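# Hang radiator on two floor brackets with four arms

## Task

Place the radiator on its pair of floor brackets so that each lug sits all the way down over its black tongue and covers it from view.

## Robot and tools

Robots: four identical i2rt Big YAM arms, arm1 to arm4, each with six joints, a five-finger right hand and a wrist camera (arm1_cam_wrist to arm4_cam_wrist). Two fixed room cameras, cam_high and cam_low, also give views. The feet are spaced along y: arm1 near y=+0.63, arm2 +0.20, arm3 -0.19, arm4 -0.62, all near x=-0.36 to -0.41 and z about 0.72 to 0.81, each facing roughly along scene +x. Reach is about 1.07 m from the joint1 axis.

Frame: one scene frame, metres, origin on the floor, +z up. The hand point sits 0.045 m in front of the palm; its +z runs along the straight fingers, +y out of the palm, +x across the palm away from the thumb. Straight fingers extend 0.06 to 0.07 m past the point. A bracket on the little-finger side of the wrist can strike objects.

Tool move: optional keys arm1..arm4 plus cameras. Each arm's part is its own object; an arm left out gets nothing new and is shown as last printed. Inside an arm's object:
- joints: absolute targets by name. joint1_rad -2.879..2.879 (yaw about the foot, positive counter-clockwise seen from above), joint2_rad 0..3.141 (shoulder, positive raises then swings forward), joint3_rad 0..3.019 (elbow, positive opens), joint4_rad -1.692..1.57 (hand pitch, positive tips fingers up), joint5_rad -1.57..1.57 (sideways swing, positive to the arm's right), joint6_rad -2.094..2.094 (roll, positive clockwise seen from behind). Finger keys hand_little, hand_ring, hand_middle, hand_index, hand_thumb_bend: +1 straight, -1 curled. hand_thumb_turn: +1 beside the palm, -1 across in front of it. hand_force_limit -1..1 sets the stopping force for closing (about 0 N at -1 up to 10 N, thumb 15 N, at +1). hand_speed -0.96..1 (full speed from +0.48 up; start value -0.8).
- target: one list of seven numbers [x, y, z, qw, qx, qy, qz], an absolute hand pose in the scene frame, matching the printed hand line. The hand travels in a straight line from its current hand_target. With target, joints may contain only the hand_ keys.
- speed: top path speed, 0.002 to 0.5 m/s (default 0.25); rotation limited to twice that in rad/s. Only allowed with target.
- min_time_s: 0.1 to 8 s, the minimum duration of that arm's joint moves.
All motions start together; hand paths share one end time, set by the slowest, and last 0.5 to 10 s. Each control step keeps the commanded pose within 100 mm and 20 degrees of the measured one. Expect errors of a centimetre or more, lag, and overshoot when an arm is nearly straight. Paths ignore obstacles and other arms. An unknown key makes the call invalid; an out-of-range value gets it refused, and then the remaining move, wait and finished_scene calls of that reply are skipped.

cameras: list of names or ["all"]; [] means none; omitted means all only for an empty move. An empty move returns full state and images.

Tool wait: seconds 0 to 10, optional cameras; commands nothing new.
Tool zoom_image: camera name and region [x0, y0, x1, y1] in pixels of that camera's newest image, at most 504 by 504, origin top-left.
Tool show_instructions: shows the reference pages.
Tool finished_scene: argument scene (the current scene number); ends the scene irreversibly, so the radiator must stay hung without help.

Result lines: move lists each arm given a motion with done or its worst status. joint_status and hand_status per key: done, off_target (resting away, maybe still pushing), time_out (joints keep small nearby targets and keep pushing; on_its_own lists them, and held at shows the target), not_followed (a safety check withheld targets; joint command not followed or pose unreachable). hand is the measured hand pose, hand_target where the held joint targets would put it. joint_positions includes finger readings and the two settings. hand_stopped_by gives six words for little, ring, middle, index, thumb_bend, thumb_turn: moving, target, force, stalled or fault. The *_load_n values are fingertip loads in N, positive when pushed open; a lost grip shows as loads falling near 0. Joint velocities in rad/s; within noise means still. Joint torques in N m include gravity; numbers 3 and 4 wrap at ±28. MOTOR HOT appears at 85 °C; at 100 °C an arm drops for 30 to 60 s (OVER-TEMPERATURE FAULT, keys say limit_stop_at_motor_heat; resend targets).

Gripping: a finger motor only starts when its target changes by 0.002 or more; it stops at target or at the force limit, then locks. For a soft grip use hand_speed -0.94 or lower. To squeeze more, raise hand_force_limit and send a more closed target; to release, send a more open one. Thumb across the palm plus fingers wraps things 0.035 to 0.065 m thick, handles down to about 0.025 m.

Cautions: arms never stop on contact and keep pushing, which heats motors. A hard press between two robots, including one hand closing on another's fingers, ends the scene in failure; the clearance check can be late and lets hands and wrist cameras touch. Do not knock anything out of the work area or to the floor, drop the radiator from height, or hit fixed things hard. Loose objects may get brief nudges. Avoid heavy or fast-swung loads on the fingers. Thinking time lets the scene run with the last command held. Wrist and room camera calibrations are approximate.

Each tool is called after ">>>" as a command line: name --argument value for each argument, lists and objects as JSON in quotes; but a table of rows of numbers goes row by row, as --pt "numbers of a row", without its own name.

Reference images:

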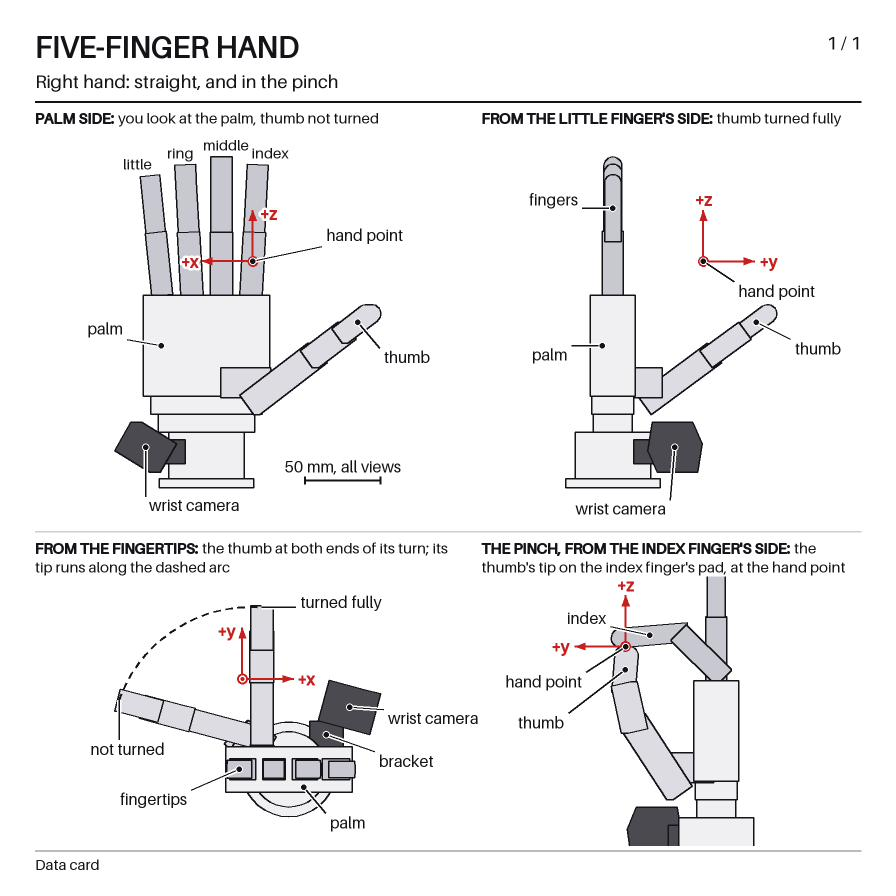

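## Session

>>> move

Scene clock: 0.00 s.
Joint torques (N m): no reading
Heat: arm1: hottest joint2_rad 37 °C; arm2: hottest joint3_rad 43 °C; arm3: hottest joint2_rad 40 °C; arm4: hottest joint2_rad 41 °C.
Joint velocities: within noise
arm1.joint_positions: joint1_rad=+0.026 joint2_rad=+0.618 joint3_rad=+1.422 joint4_rad=-1.492 joint5_rad=-0.006 joint6_rad=-1.060 hand_little=+1.000 hand_ring=+1.000 hand_middle=+1.000 hand_index=+1.000 hand_thumb_turn=+1.000 hand_thumb_bend=+1.000 hand_force_limit=+0.000 hand_speed=-0.800
arm1.joint_status: not commanded
arm1.hand_stopped_by: target,target,target,target,target,target
arm1.little_load_n: 0.0
arm1.ring_load_n: 0.0
arm1.middle_load_n: 0.0
arm1.index_load_n: 0.0
arm1.thumb_bend_load_n: 0.0
arm1.thumb_turn_load_n: 0.0
arm1.hand: x=-0.1704 y=+0.5956 z=+1.2332 quat_wxyz=(-0.127, +0.881, -0.203, +0.407) (m; scene frame)
arm1.hand_target: x=-0.1711 y=+0.5955 z=+1.2421 quat_wxyz=(-0.130, +0.877, -0.202, +0.417) (m; scene frame)
arm1.hand_status: not commanded
arm2.joint_positions: joint1_rad=+0.243 joint2_rad=+0.571 joint3_rad=+1.453 joint4_rad=-1.287 joint5_rad=-0.033 joint6_rad=-1.343 hand_little=+1.000 hand_ring=+1.000 hand_middle=+1.000 hand_index=+1.000 hand_thumb_turn=+1.000 hand_thumb_bend=+1.000 hand_force_limit=+0.000 hand_speed=-0.800
arm2.joint_status: not commanded
arm2.hand_stopped_by: target,target,target,target,target,target
arm2.little_load_n: 0.0
arm2.ring_load_n: 0.0
arm2.middle_load_n: 0.0
arm2.index_load_n: 0.0
arm2.thumb_bend_load_n: 0.0
arm2.thumb_turn_load_n: 0.5
arm2.hand: x=-0.1986 y=+0.1973 z=+1.2637 quat_wxyz=(-0.122, +0.832, -0.006, +0.541) (m; scene frame)
arm2.hand_target: x=-0.2009 y=+0.1970 z=+1.2735 quat_wxyz=(-0.124, +0.826, -0.006, +0.550) (m; scene frame)
arm2.hand_status: not commanded
arm3.joint_positions: joint1_rad=+0.100 joint2_rad=+0.558 joint3_rad=+1.394 joint4_rad=-1.194 joint5_rad=-0.004 joint6_rad=-1.272 hand_little=+1.000 hand_ring=+1.000 hand_middle=+1.000 hand_index=+1.000 hand_thumb_turn=+1.000 hand_thumb_bend=+1.000 hand_force_limit=+0.000 hand_speed=-0.800
arm3.joint_status: not commanded
arm3.hand_stopped_by: target,target,target,target,target,target
arm3.little_load_n: 0.0
arm3.ring_load_n: 0.0
arm3.middle_load_n: 0.0
arm3.index_load_n: 0.0
arm3.thumb_bend_load_n: 0.0
arm3.thumb_turn_load_n: 0.0
arm3.hand: x=-0.1792 y=-0.1980 z=+1.2646 quat_wxyz=(-0.138, +0.817, -0.051, +0.557) (m; scene frame)
arm3.hand_target: x=-0.1818 y=-0.1985 z=+1.2759 quat_wxyz=(-0.141, +0.810, -0.051, +0.567) (m; scene frame)
arm3.hand_status: not commanded
arm4.joint_positions: joint1_rad=+0.095 joint2_rad=+0.570 joint3_rad=+1.344 joint4_rad=-1.233 joint5_rad=+0.038 joint6_rad=-1.147 hand_little=+1.000 hand_ring=+1.000 hand_middle=+1.000 hand_index=+1.000 hand_thumb_turn=+1.000 hand_thumb_bend=+1.000 hand_force_limit=+0.000 hand_speed=-0.800
arm4.joint_status: not commanded
arm4.hand_stopped_by: target,target,target,target,target,target
arm4.little_load_n: 0.0
arm4.ring_load_n: 0.0
arm4.middle_load_n: 0.0
arm4.index_load_n: 0.0
arm4.thumb_bend_load_n: 0.0
arm4.thumb_turn_load_n: 0.0
arm4.hand: x=-0.1218 y=-0.6533 z=+1.2995 quat_wxyz=(-0.111, +0.835, -0.158, +0.516) (m; scene frame)
arm4.hand_target: x=-0.1237 y=-0.6534 z=+1.3086 quat_wxyz=(-0.113, +0.829, -0.158, +0.524) (m; scene frame)
arm4.hand_status: not commanded
pictures: arm1_cam_wrist, arm2_cam_wrist, arm3_cam_wrist, arm4_cam_wrist, cam_high, cam_low

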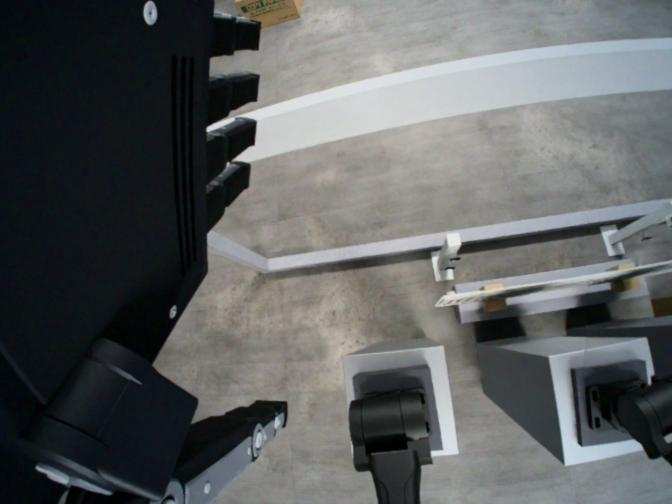

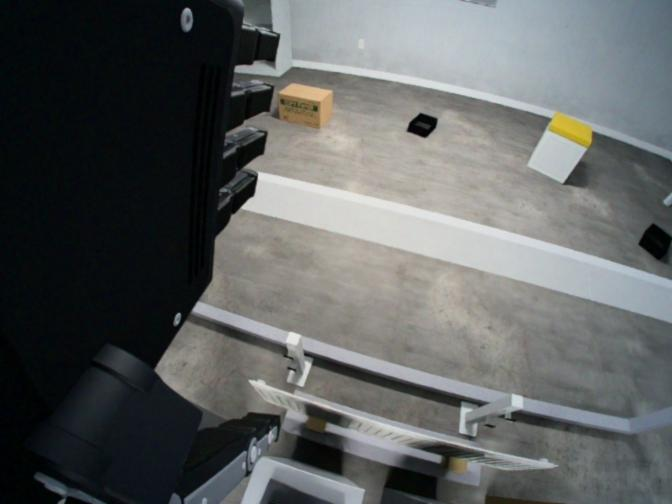

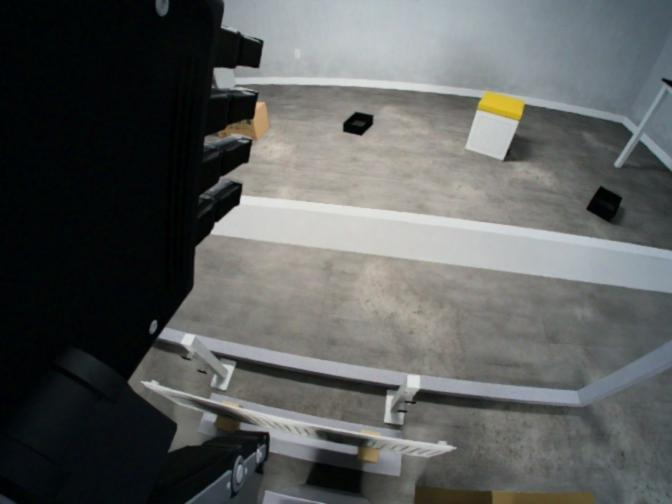

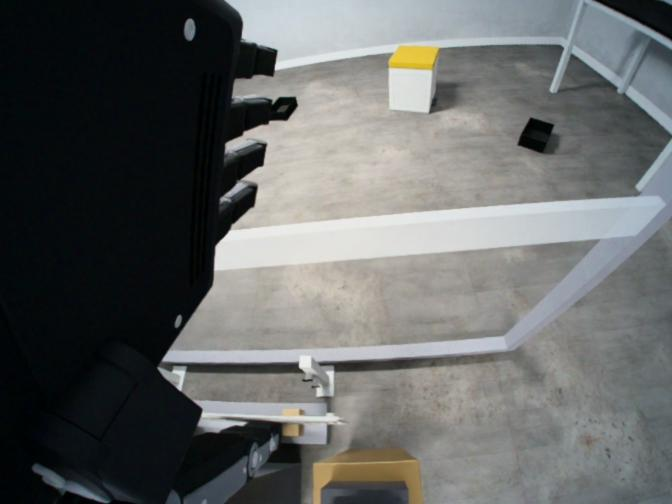

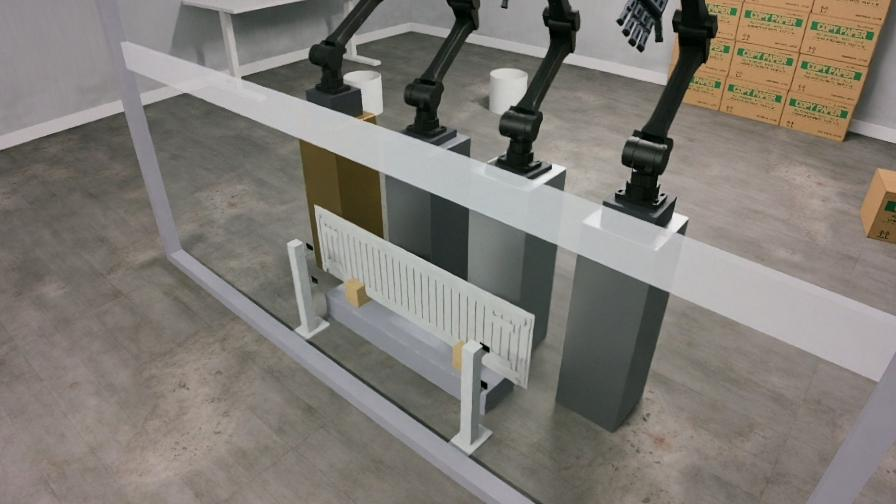

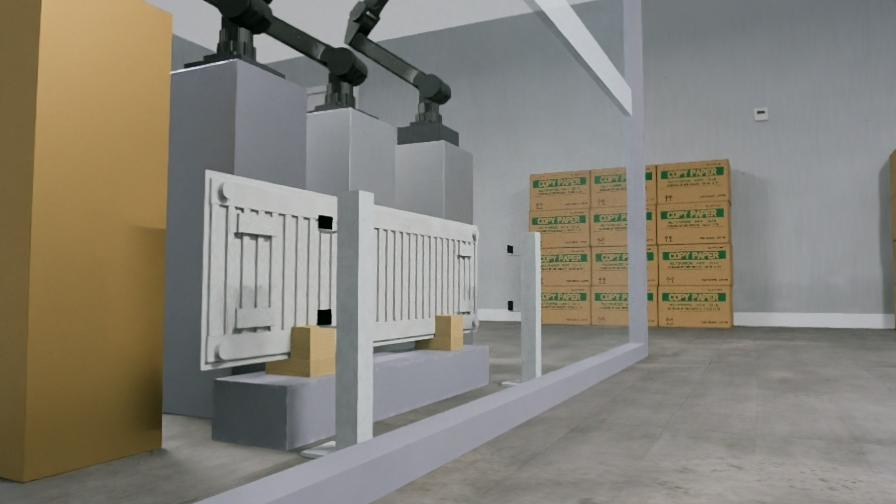

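>>> zoom_image --camera "cam_low" --region '[180, 150, 400, 480]'

>>> zoom_image --camera "cam_low" --region '[360, 180, 580, 420]'

>>> zoom_image --camera "cam_high" --region '[280, 180, 550, 470]'

>>> zoom_image --camera "arm3_cam_wrist" --region '[120, 300, 480, 504]'

>>> zoom_image --camera "arm2_cam_wrist" --region '[220, 300, 580, 504]'

Scaled by 1.527 from the camera's 896x504 image, which has a finer 1280x720 frame.

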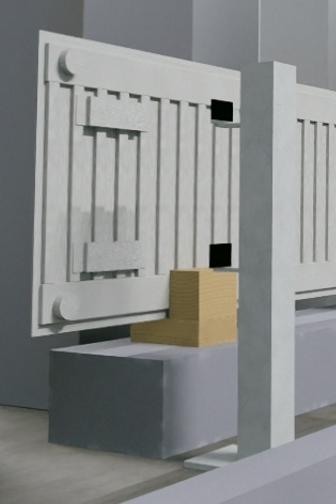

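Scaled by 2.100 from the camera's 896x504 image, which has a finer 1280x720 frame.

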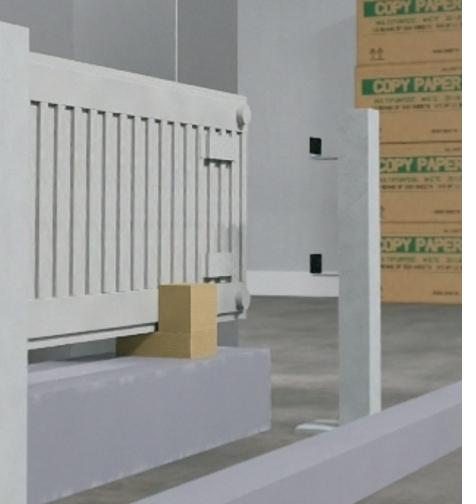

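Scaled by 1.738 from the camera's 896x504 image, which has a finer 1280x720 frame.

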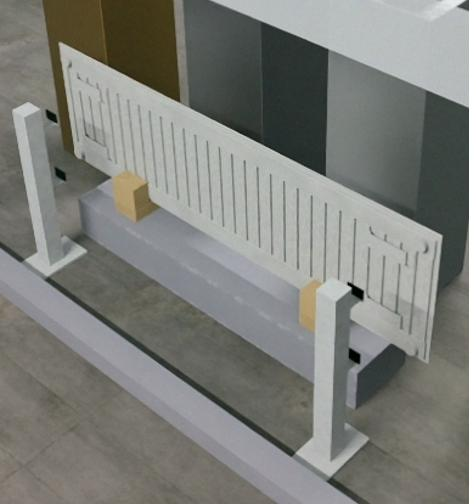

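Scaled by 1.400 from the camera's 672x504 image, which has a finer 960x720 frame.

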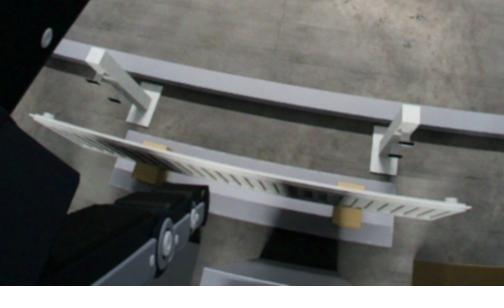

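Scaled by 1.400 from the camera's 672x504 image, which has a finer 960x720 frame.

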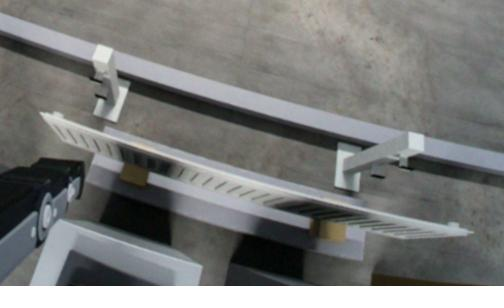

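>>> move --arm2 '{"target": [-0.11, 0.25, 0.66, 0, 0.7071, -0.7071, 0], "speed": 0.25}' --arm3 '{"target": [-0.11, -0.19, 0.66, 0, 0.7071, -0.7071, 0], "speed": 0.25}' --cameras '["all"]'

Scene clock: 12.20 s.
Joint torques (N m): arm1=[-2.02 2.26 9.06 1.39 0.06 -0.13] | arm2=[-0.79 -11.22 7.91 0.28 0.04 0.22] | arm3=[-1.9 -7.47 7.2 0.57 -0.03 0.09] | arm4=[-1.73 2.49 7.87 1.7 0.08 0.12]
Heat: arm1: hottest joint2_rad 37 °C; arm2: hottest joint3_rad 44 °C; arm3: hottest joint2_rad 40 °C; arm4: hottest joint2_rad 41 °C.
move: arm2 off_target; arm3 off_target
Joint velocities: within noise
arm1, arm4: as last shown
arm2.joint_positions: joint1_rad=+0.121 joint2_rad=+1.647 joint3_rad=+0.740 joint4_rad=-0.699 joint5_rad=-0.009 joint6_rad=+0.040 hand_little=+1.000 hand_ring=+1.000 hand_middle=+1.000 hand_index=+1.000 hand_thumb_turn=+1.000 hand_thumb_bend=+1.000 hand_force_limit=+0.000 hand_speed=-0.800
arm2.joint_status: not commanded
arm2.hand_stopped_by: target,target,target,target,target,target
arm2.little_load_n: 0.0
arm2.ring_load_n: -0.5
arm2.middle_load_n: 0.0
arm2.index_load_n: 0.0
arm2.thumb_bend_load_n: 0.0
arm2.thumb_turn_load_n: 0.0
arm2.hand: x=-0.1273 y=+0.2494 z=+0.6594 quat_wxyz=(+0.010, +0.715, -0.699, -0.008) (m; scene frame)
arm2.hand_target: x=-0.1102 y=+0.2498 z=+0.6605 quat_wxyz=(+0.000, +0.707, -0.707, +0.000) (m; scene frame)
arm2.hand_status: off_target (0.017 m and 1.9 deg from the pose sent, 0.612 m and 107.3 deg at the start)
arm3.joint_positions: joint1_rad=-0.154 joint2_rad=+1.662 joint3_rad=+0.725 joint4_rad=-0.670 joint5_rad=+0.012 joint6_rad=-0.102 hand_little=+1.000 hand_ring=+1.000 hand_middle=+1.000 hand_index=+1.000 hand_thumb_turn=+1.000 hand_thumb_bend=+1.000 hand_force_limit=+0.000 hand_speed=-0.800
arm3.joint_status: not commanded
arm3.hand_stopped_by: target,target,target,target,target,target
arm3.little_load_n: 0.0
arm3.ring_load_n: 0.0
arm3.middle_load_n: 0.0
arm3.index_load_n: 0.0
arm3.thumb_bend_load_n: 0.0
arm3.thumb_turn_load_n: 0.0
arm3.hand: x=-0.1281 y=-0.1863 z=+0.6589 quat_wxyz=(+0.011, +0.715, -0.699, -0.009) (m; scene frame)
arm3.hand_target: x=-0.1103 y=-0.1901 z=+0.6605 quat_wxyz=(+0.000, +0.707, -0.707, +0.000) (m; scene frame)
arm3.hand_status: off_target (0.019 m and 2.1 deg from the pose sent, 0.609 m and 104.2 deg at the start)
pictures: arm1_cam_wrist, arm2_cam_wrist, arm3_cam_wrist, arm4_cam_wrist, cam_high, cam_low
camera_calibration:
arm2_cam_wrist: T_world_to_cam=[[-0.953444, -0.300957, -0.0192438, -0.029139], [-0.263608, 0.800725, 0.537912, -0.589166], [-0.146479, 0.517942, -0.842781, 0.522198], [0, 0, 0, 1]] pos_world=[-0.1066, 0.192522, 0.756457]
arm3_cam_wrist: T_world_to_cam=[[-0.947054, -0.318992, 0.0365111, -0.207181], [-0.265435, 0.841838, 0.469951, -0.18226], [-0.180647, 0.435377, -0.881937, 0.754209], [0, 0, 0, 1]] pos_world=[-0.108344, -0.241021, 0.758383]

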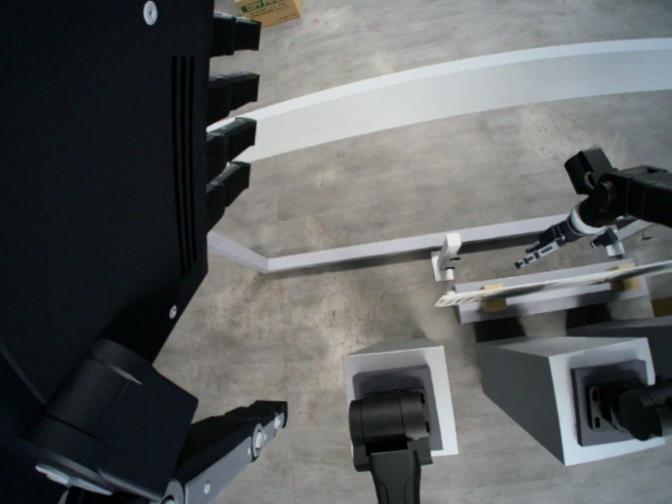

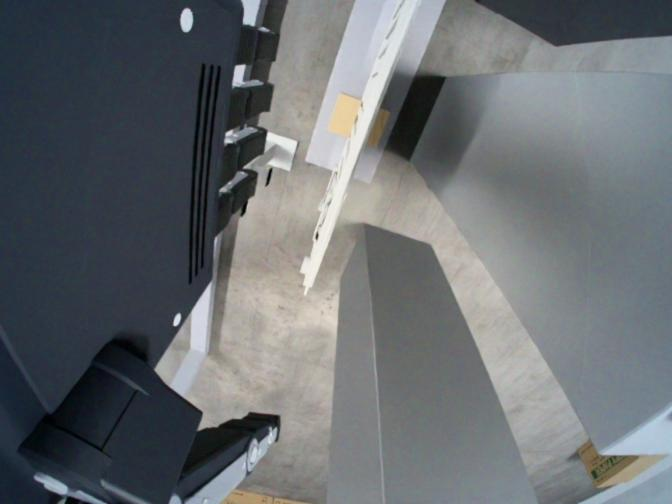

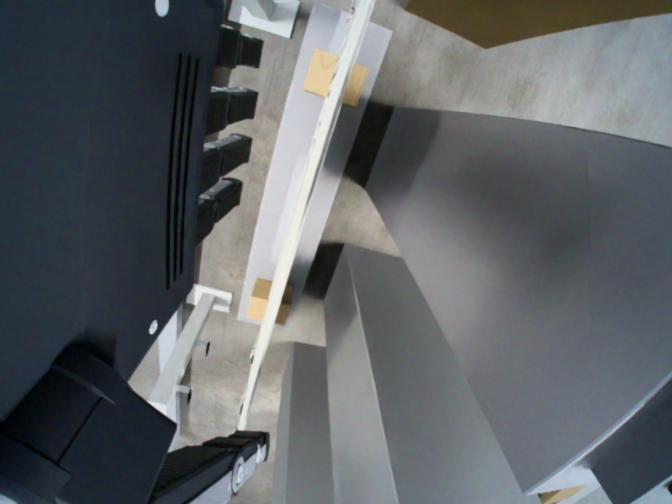

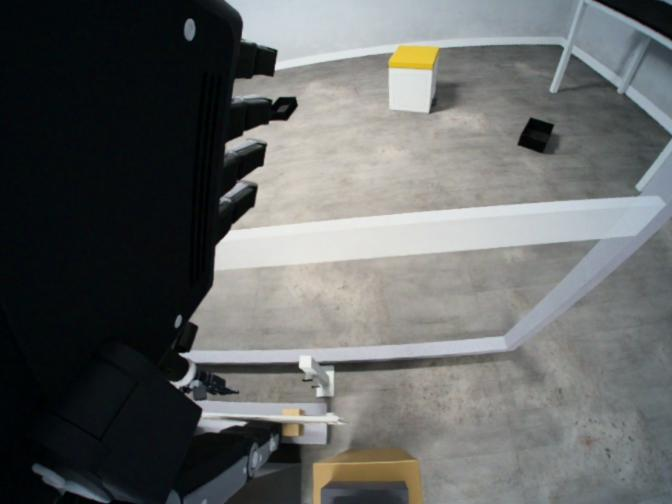

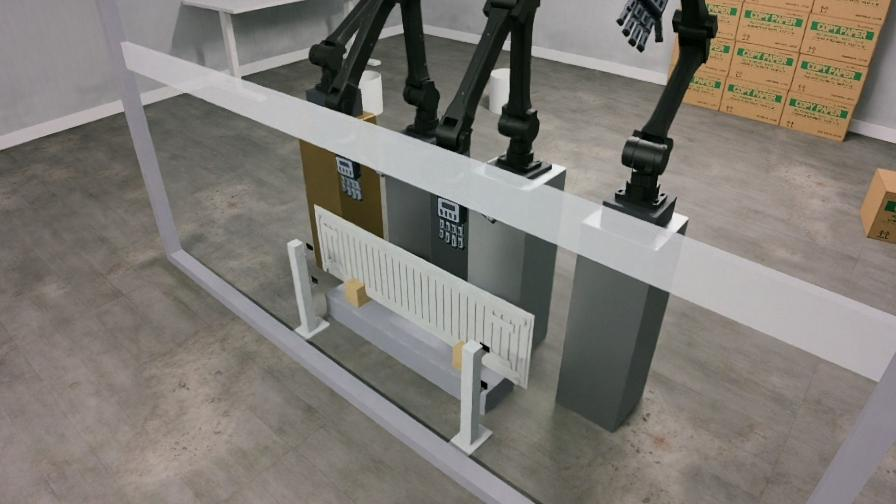

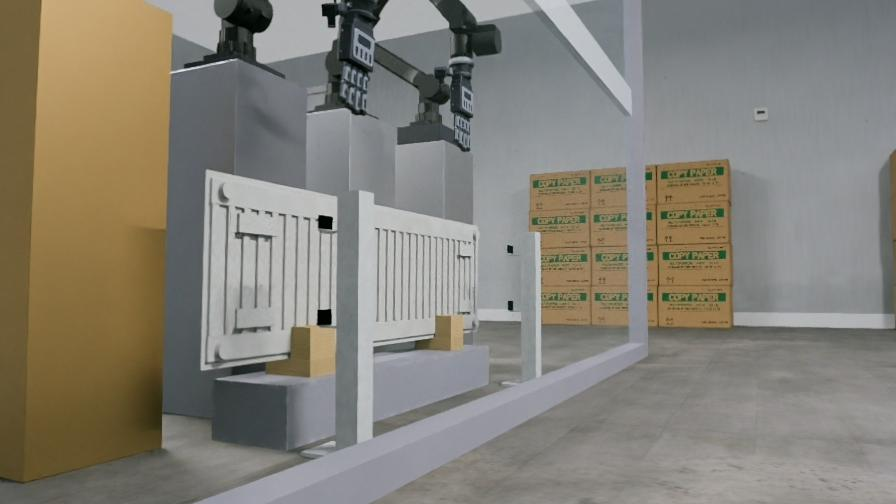

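>>> zoom_image --camera "arm2_cam_wrist" --region '[230, 100, 430, 310]'

>>> zoom_image --camera "arm3_cam_wrist" --region '[140, 220, 380, 460]'

Scaled by 2.400 from the camera's 672x504 image, which has a finer 960x720 frame.

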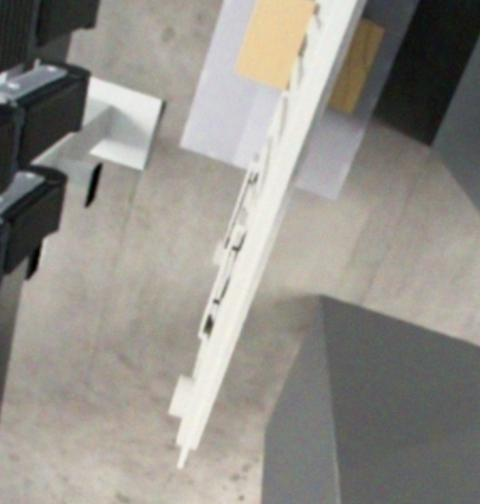

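Scaled by 2.100 from the camera's 672x504 image, which has a finer 960x720 frame.

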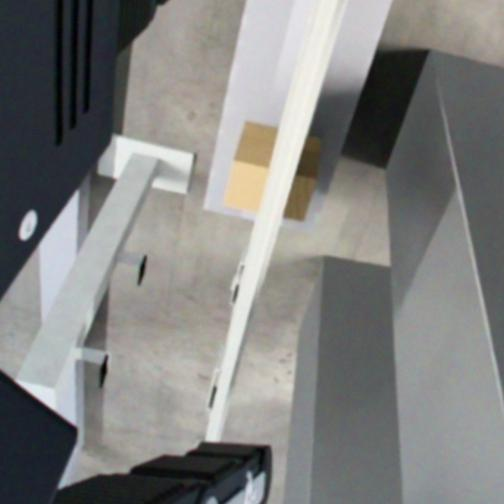

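>>> move --arm2 '{"target": [-0.125, 0.25, 0.52, -0.183, 0.683, -0.683, 0.183], "speed": 0.2, "joints": {"hand_thumb_turn": -1, "hand_speed": -0.5}}' --arm3 '{"target": [-0.125, -0.19, 0.52, -0.183, 0.683, -0.683, 0.183], "speed": 0.2, "joints": {"hand_thumb_turn": -1, "hand_speed": -0.5}}' --cameras '["all"]'

Scene clock: 27.37 s.
Joint torques (N m): arm1=[-1.96 2.2 9.05 1.37 0.05 -0.14] | arm2=[0.79 -9.35 0.12 1.81 0.3 0.27] | arm3=[-2.2 -6.53 -0.57 1.7 -0.08 -0.09] | arm4=[-1.73 2.49 7.87 1.7 0.08 0.13]
Heat: arm1: hottest joint3_rad 39 °C; arm2: hottest joint3_rad 45 °C; arm3: hottest joint2_rad 40 °C; arm4: hottest joint3_rad 42 °C.
move: arm2 done; arm3 done
Joint velocities: within noise
arm1, arm4: as last shown
arm2.joint_positions: joint1_rad=+0.139 joint2_rad=+2.012 joint3_rad=+0.346 joint4_rad=+0.616 joint5_rad=+0.032 joint6_rad=+0.067 hand_little=+1.000 hand_ring=+1.000 hand_middle=+1.000 hand_index=+1.000 hand_thumb_turn=-1.000 hand_thumb_bend=+1.000 hand_force_limit=+0.000 hand_speed=-0.500
arm2.joint_status: all done
arm2.hand_stopped_by: target,target,target,target,target,target
arm2.little_load_n: 0.0
arm2.ring_load_n: 0.0
arm2.middle_load_n: 0.0
arm2.index_load_n: 0.0
arm2.thumb_bend_load_n: 0.0
arm2.thumb_turn_load_n: 0.0
arm2.hand: x=-0.1196 y=+0.2475 z=+0.5243 quat_wxyz=(-0.185, +0.685, -0.680, +0.187) (m; scene frame)
arm2.hand_target: x=-0.1249 y=+0.2499 z=+0.5202 quat_wxyz=(-0.183, +0.683, -0.683, +0.183) (m; scene frame)
arm2.hand_status: done (0.007 m and 0.7 deg from the pose sent, 0.139 m and 31.4 deg at the start)
arm3.joint_positions: joint1_rad=-0.200 joint2_rad=+2.058 joint3_rad=+0.350 joint4_rad=+0.656 joint5_rad=-0.059 joint6_rad=-0.119 hand_little=+1.000 hand_ring=+1.000 hand_middle=+1.000 hand_index=+1.000 hand_thumb_turn=-1.000 hand_thumb_bend=+1.000 hand_force_limit=+0.000 hand_speed=-0.500
arm3.joint_status: all done
arm3.hand_stopped_by: target,target,target,target,target,target
arm3.little_load_n: 0.0
arm3.ring_load_n: 0.0
arm3.middle_load_n: 0.0
arm3.index_load_n: 0.0
arm3.thumb_bend_load_n: 0.0
arm3.thumb_turn_load_n: 0.5
arm3.hand: x=-0.1195 y=-0.1866 z=+0.5232 quat_wxyz=(-0.186, +0.685, -0.680, +0.185) (m; scene frame)
arm3.hand_target: x=-0.1251 y=-0.1899 z=+0.5201 quat_wxyz=(-0.183, +0.683, -0.683, +0.183) (m; scene frame)
arm3.hand_status: done (0.007 m and 0.5 deg from the pose sent, 0.139 m and 31.7 deg at the start)
pictures: arm1_cam_wrist, arm2_cam_wrist, arm3_cam_wrist, arm4_cam_wrist, cam_high, cam_low
camera_calibration:
arm2_cam_wrist: T_world_to_cam=[[-0.802396, -0.286995, -0.523253, 0.253876], [-0.499178, 0.803285, 0.32489, -0.430077], [0.32708, 0.521888, -0.787815, 0.437265], [0, 0, 0, 1]] pos_world=[-0.153997, 0.190133, 0.617053]
arm3_cam_wrist: T_world_to_cam=[[-0.826226, -0.303095, -0.474851, 0.0908068], [-0.464008, 0.844145, 0.268546, -0.0338079], [0.319448, 0.442214, -0.838093, 0.674334], [0, 0, 0, 1]] pos_world=[-0.156075, -0.242139, 0.617353]

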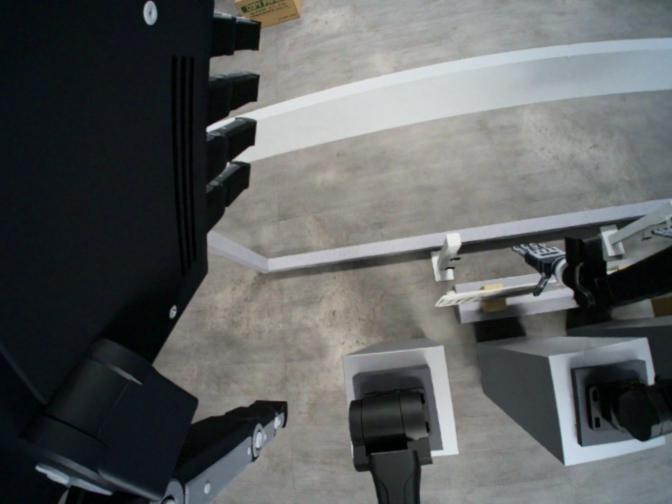

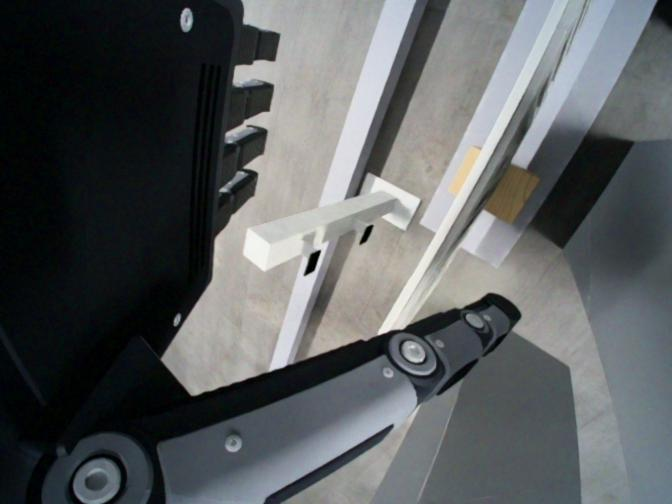

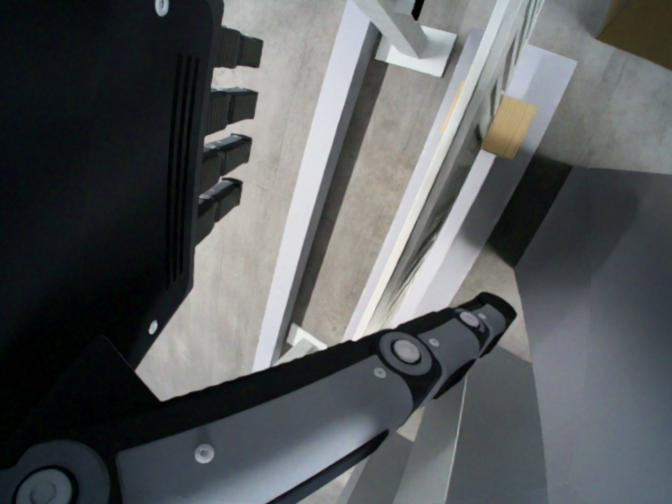

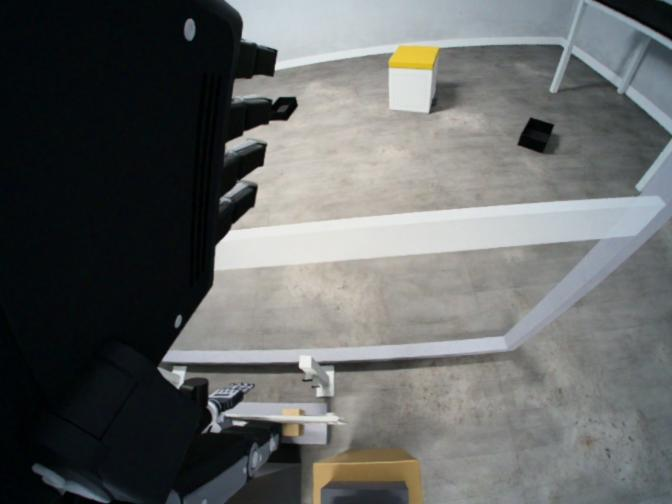

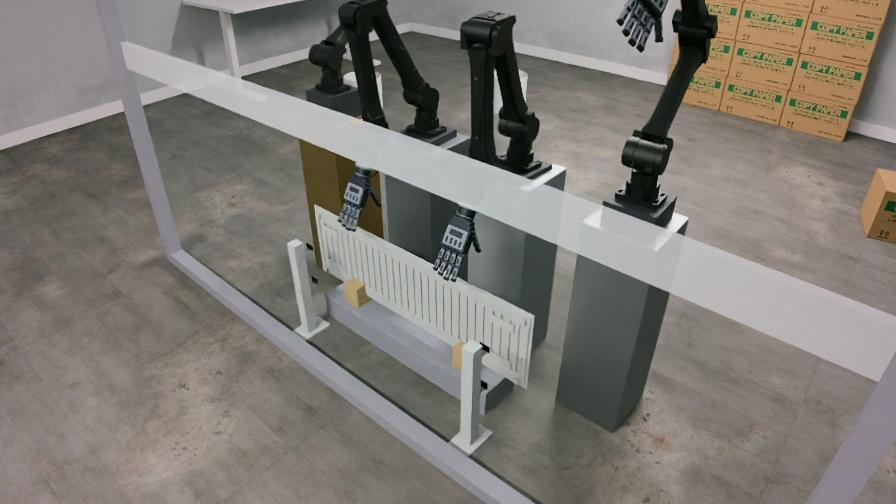

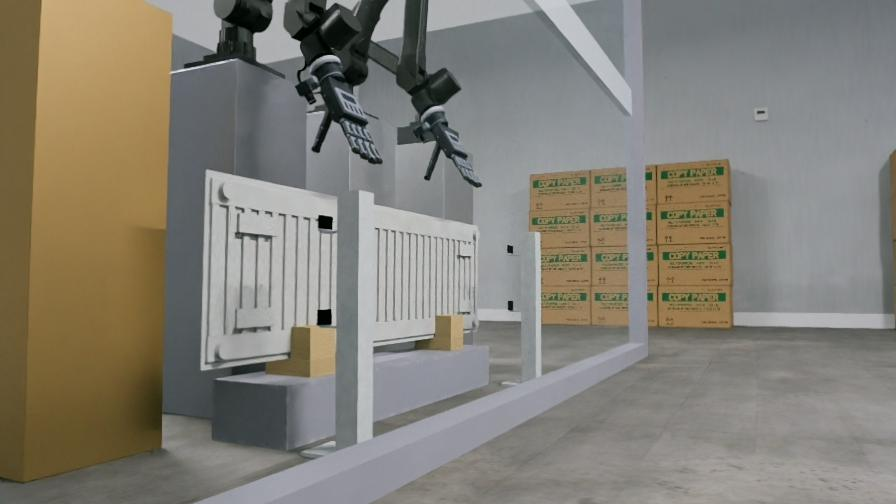

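>>> zoom_image --camera "arm2_cam_wrist" --region '[230, 0, 590, 360]'

>>> zoom_image --camera "arm3_cam_wrist" --region '[320, 0, 600, 350]'

Scaled by 1.400 from the camera's 672x504 image, which has a finer 960x720 frame.

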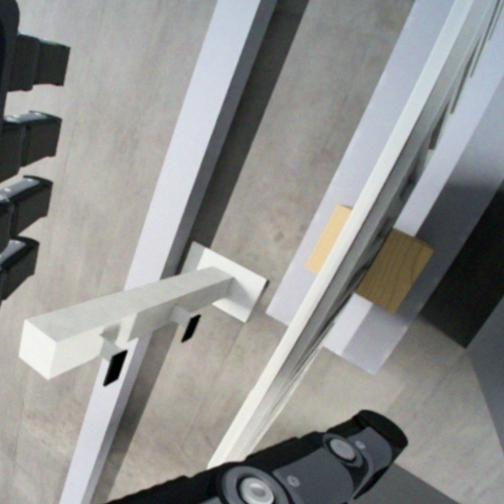

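Scaled by 1.440 from the camera's 672x504 image, which has a finer 960x720 frame.

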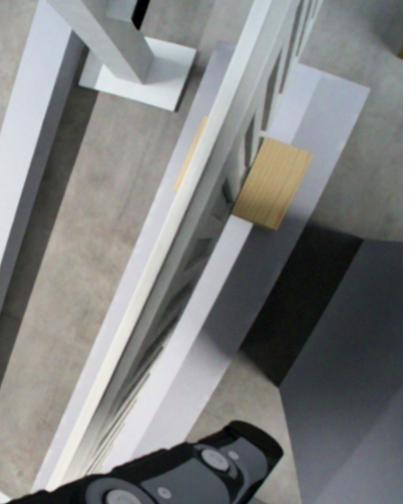

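>>> move --arm2 '{"target": [-0.158, 0.25, 0.42, -0.183, 0.683, -0.683, 0.183], "speed": 0.1}' --arm3 '{"target": [-0.1445, -0.19, 0.42, -0.183, 0.683, -0.683, 0.183], "speed": 0.1}' --cameras '["arm2_cam_wrist", "arm3_cam_wrist", "cam_high", "cam_low"]'

Scene clock: 31.90 s.
Joint torques (N m): arm1=[-2.08 2.32 9.05 1.39 0.06 -0.13] | arm2=[0.38 -10.46 -2.91 1.73 0.29 0.2] | arm3=[-2.14 -7.65 -2.71 1.78 -0.09 -0.1] | arm4=[-1.73 2.55 7.87 1.7 0.08 0.12]
Heat: arm1: hottest joint3_rad 39 °C; arm2: hottest joint3_rad 45 °C; arm3: hottest joint2_rad 40 °C; arm4: hottest joint3_rad 43 °C.
move: arm2 done; arm3 done
Joint velocities: within noise
arm1, arm4: as last shown
arm2.joint_positions: joint1_rad=+0.159 joint2_rad=+2.535 joint3_rad=+0.420 joint4_rad=+1.055 joint5_rad=+0.041 joint6_rad=+0.083 hand_little=+1.000 hand_ring=+1.000 hand_middle=+1.000 hand_index=+1.000 hand_thumb_turn=-1.000 hand_thumb_bend=+1.000 hand_force_limit=+0.000 hand_speed=-0.500
arm2.joint_status: not commanded
arm2.hand_stopped_by: target,target,target,target,target,target
arm2.little_load_n: 0.0
arm2.ring_load_n: 0.0
arm2.middle_load_n: 0.0
arm2.index_load_n: 0.0
arm2.thumb_bend_load_n: 0.0
arm2.thumb_turn_load_n: 0.0
arm2.hand: x=-0.1556 y=+0.2477 z=+0.4233 quat_wxyz=(-0.182, +0.686, -0.680, +0.184) (m; scene frame)
arm2.hand_target: x=-0.1581 y=+0.2500 z=+0.4201 quat_wxyz=(-0.183, +0.683, -0.683, +0.183) (m; scene frame)
arm2.hand_status: done (0.005 m and 0.5 deg from the pose sent, 0.111 m and 0.7 deg at the start)
arm3.joint_positions: joint1_rad=-0.216 joint2_rad=+2.542 joint3_rad=+0.455 joint4_rad=+1.021 joint5_rad=-0.067 joint6_rad=-0.132 hand_little=+1.000 hand_ring=+1.000 hand_middle=+1.000 hand_index=+1.000 hand_thumb_turn=-1.000 hand_thumb_bend=+1.000 hand_force_limit=+0.000 hand_speed=-0.500
arm3.joint_status: not commanded
arm3.hand_stopped_by: target,target,target,target,target,target
arm3.little_load_n: 0.0
arm3.ring_load_n: 0.0
arm3.middle_load_n: 0.0
arm3.index_load_n: 0.0
arm3.thumb_bend_load_n: 0.0
arm3.thumb_turn_load_n: 0.0
arm3.hand: x=-0.1453 y=-0.1860 z=+0.4230 quat_wxyz=(-0.182, +0.686, -0.682, +0.180) (m; scene frame)
arm3.hand_target: x=-0.1445 y=-0.1899 z=+0.4201 quat_wxyz=(-0.183, +0.683, -0.683, +0.183) (m; scene frame)
arm3.hand_status: done (0.005 m and 0.5 deg from the pose sent, 0.106 m and 0.5 deg at the start)
pictures: arm2_cam_wrist, arm3_cam_wrist, cam_high, cam_low
camera_calibration:
arm2_cam_wrist: T_world_to_cam=[[-0.806657, -0.28786, -0.51618, 0.168699], [-0.496864, 0.803242, 0.328524, -0.416526], [0.320048, 0.521477, -0.790968, 0.369721], [0, 0, 0, 1]] pos_world=[-0.189203, 0.190332, 0.516355]
arm3_cam_wrist: T_world_to_cam=[[-0.832649, -0.30171, -0.4644, 0.0170134], [-0.460025, 0.8437, 0.276672, -0.0223365], [0.308339, 0.444007, -0.8413, 0.598465], [0, 0, 0, 1]] pos_world=[-0.18064, -0.241744, 0.517569]

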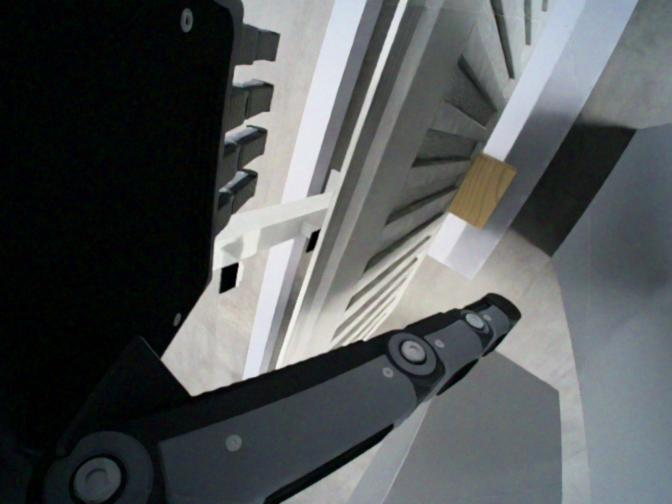

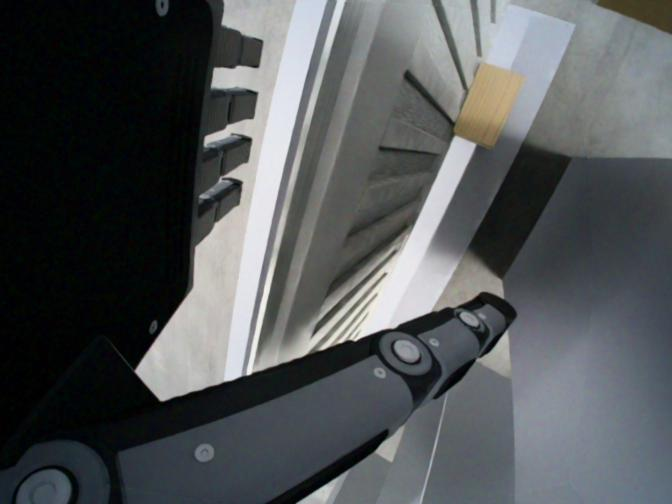

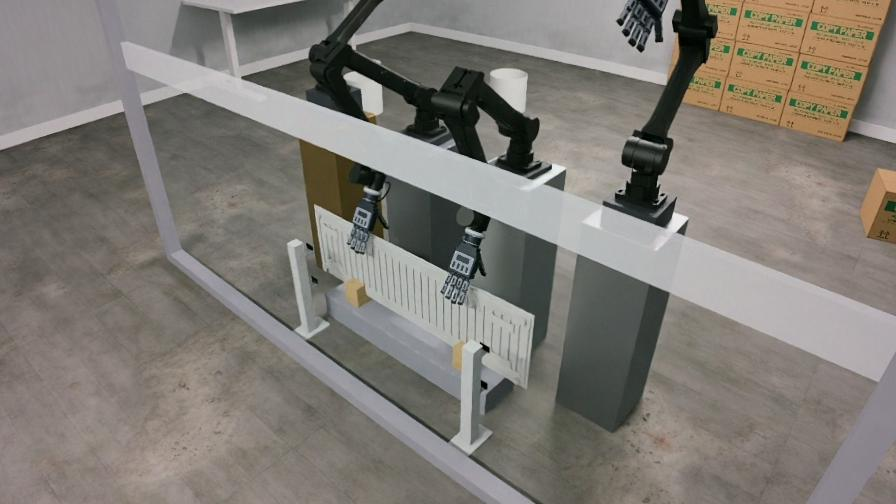

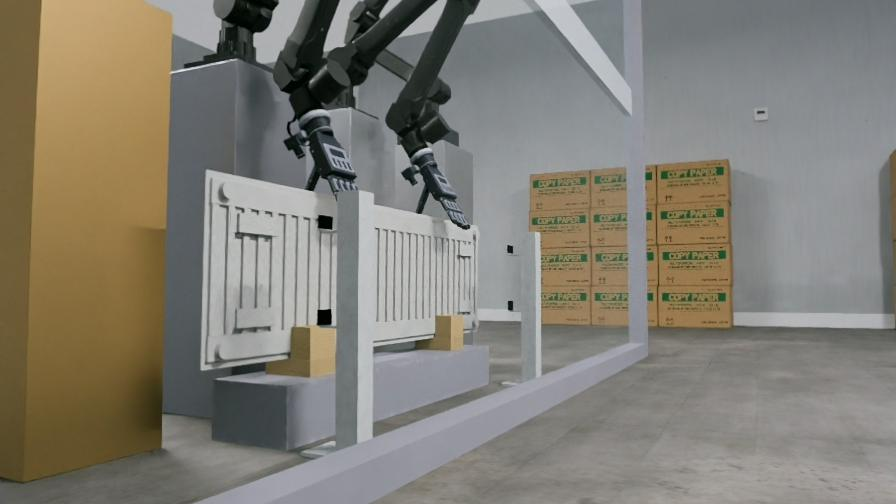

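>>> zoom_image --camera "arm2_cam_wrist" --region '[240, 0, 540, 400]'

>>> zoom_image --camera "arm3_cam_wrist" --region '[220, 0, 520, 400]'

>>> zoom_image --camera "cam_low" --region '[260, 80, 520, 300]'

Scaled by 1.260 from the camera's 672x504 image, which has a finer 960x720 frame.

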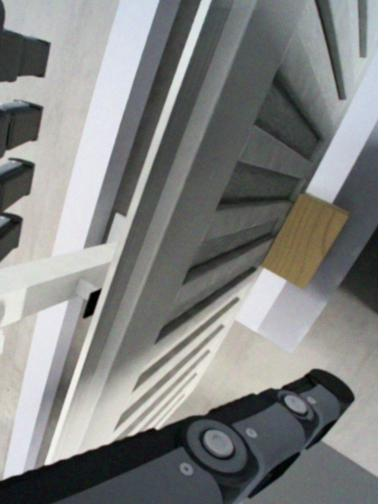

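Scaled by 1.260 from the camera's 672x504 image, which has a finer 960x720 frame.

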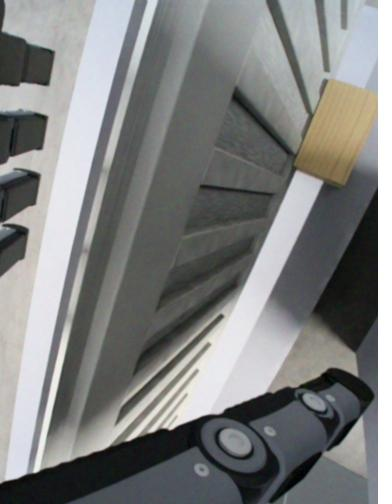

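Scaled by 1.938 from the camera's 896x504 image, which has a finer 1280x720 frame.

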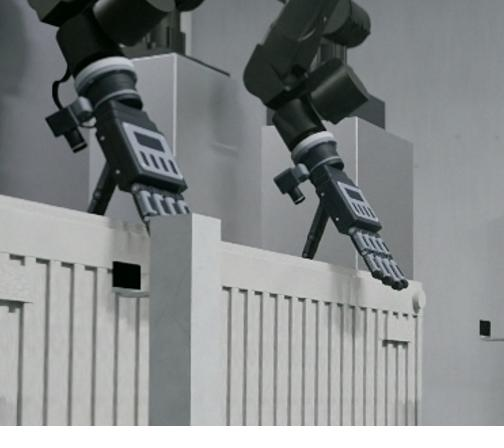

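>>> zoom_image --camera "cam_high" --region '[320, 170, 520, 320]'

Scaled by 2.520 from the camera's 896x504 image, which has a finer 1280x720 frame.

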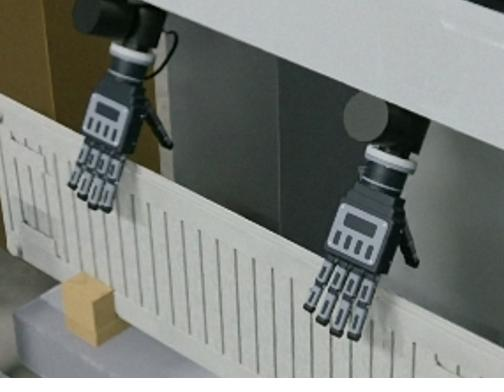

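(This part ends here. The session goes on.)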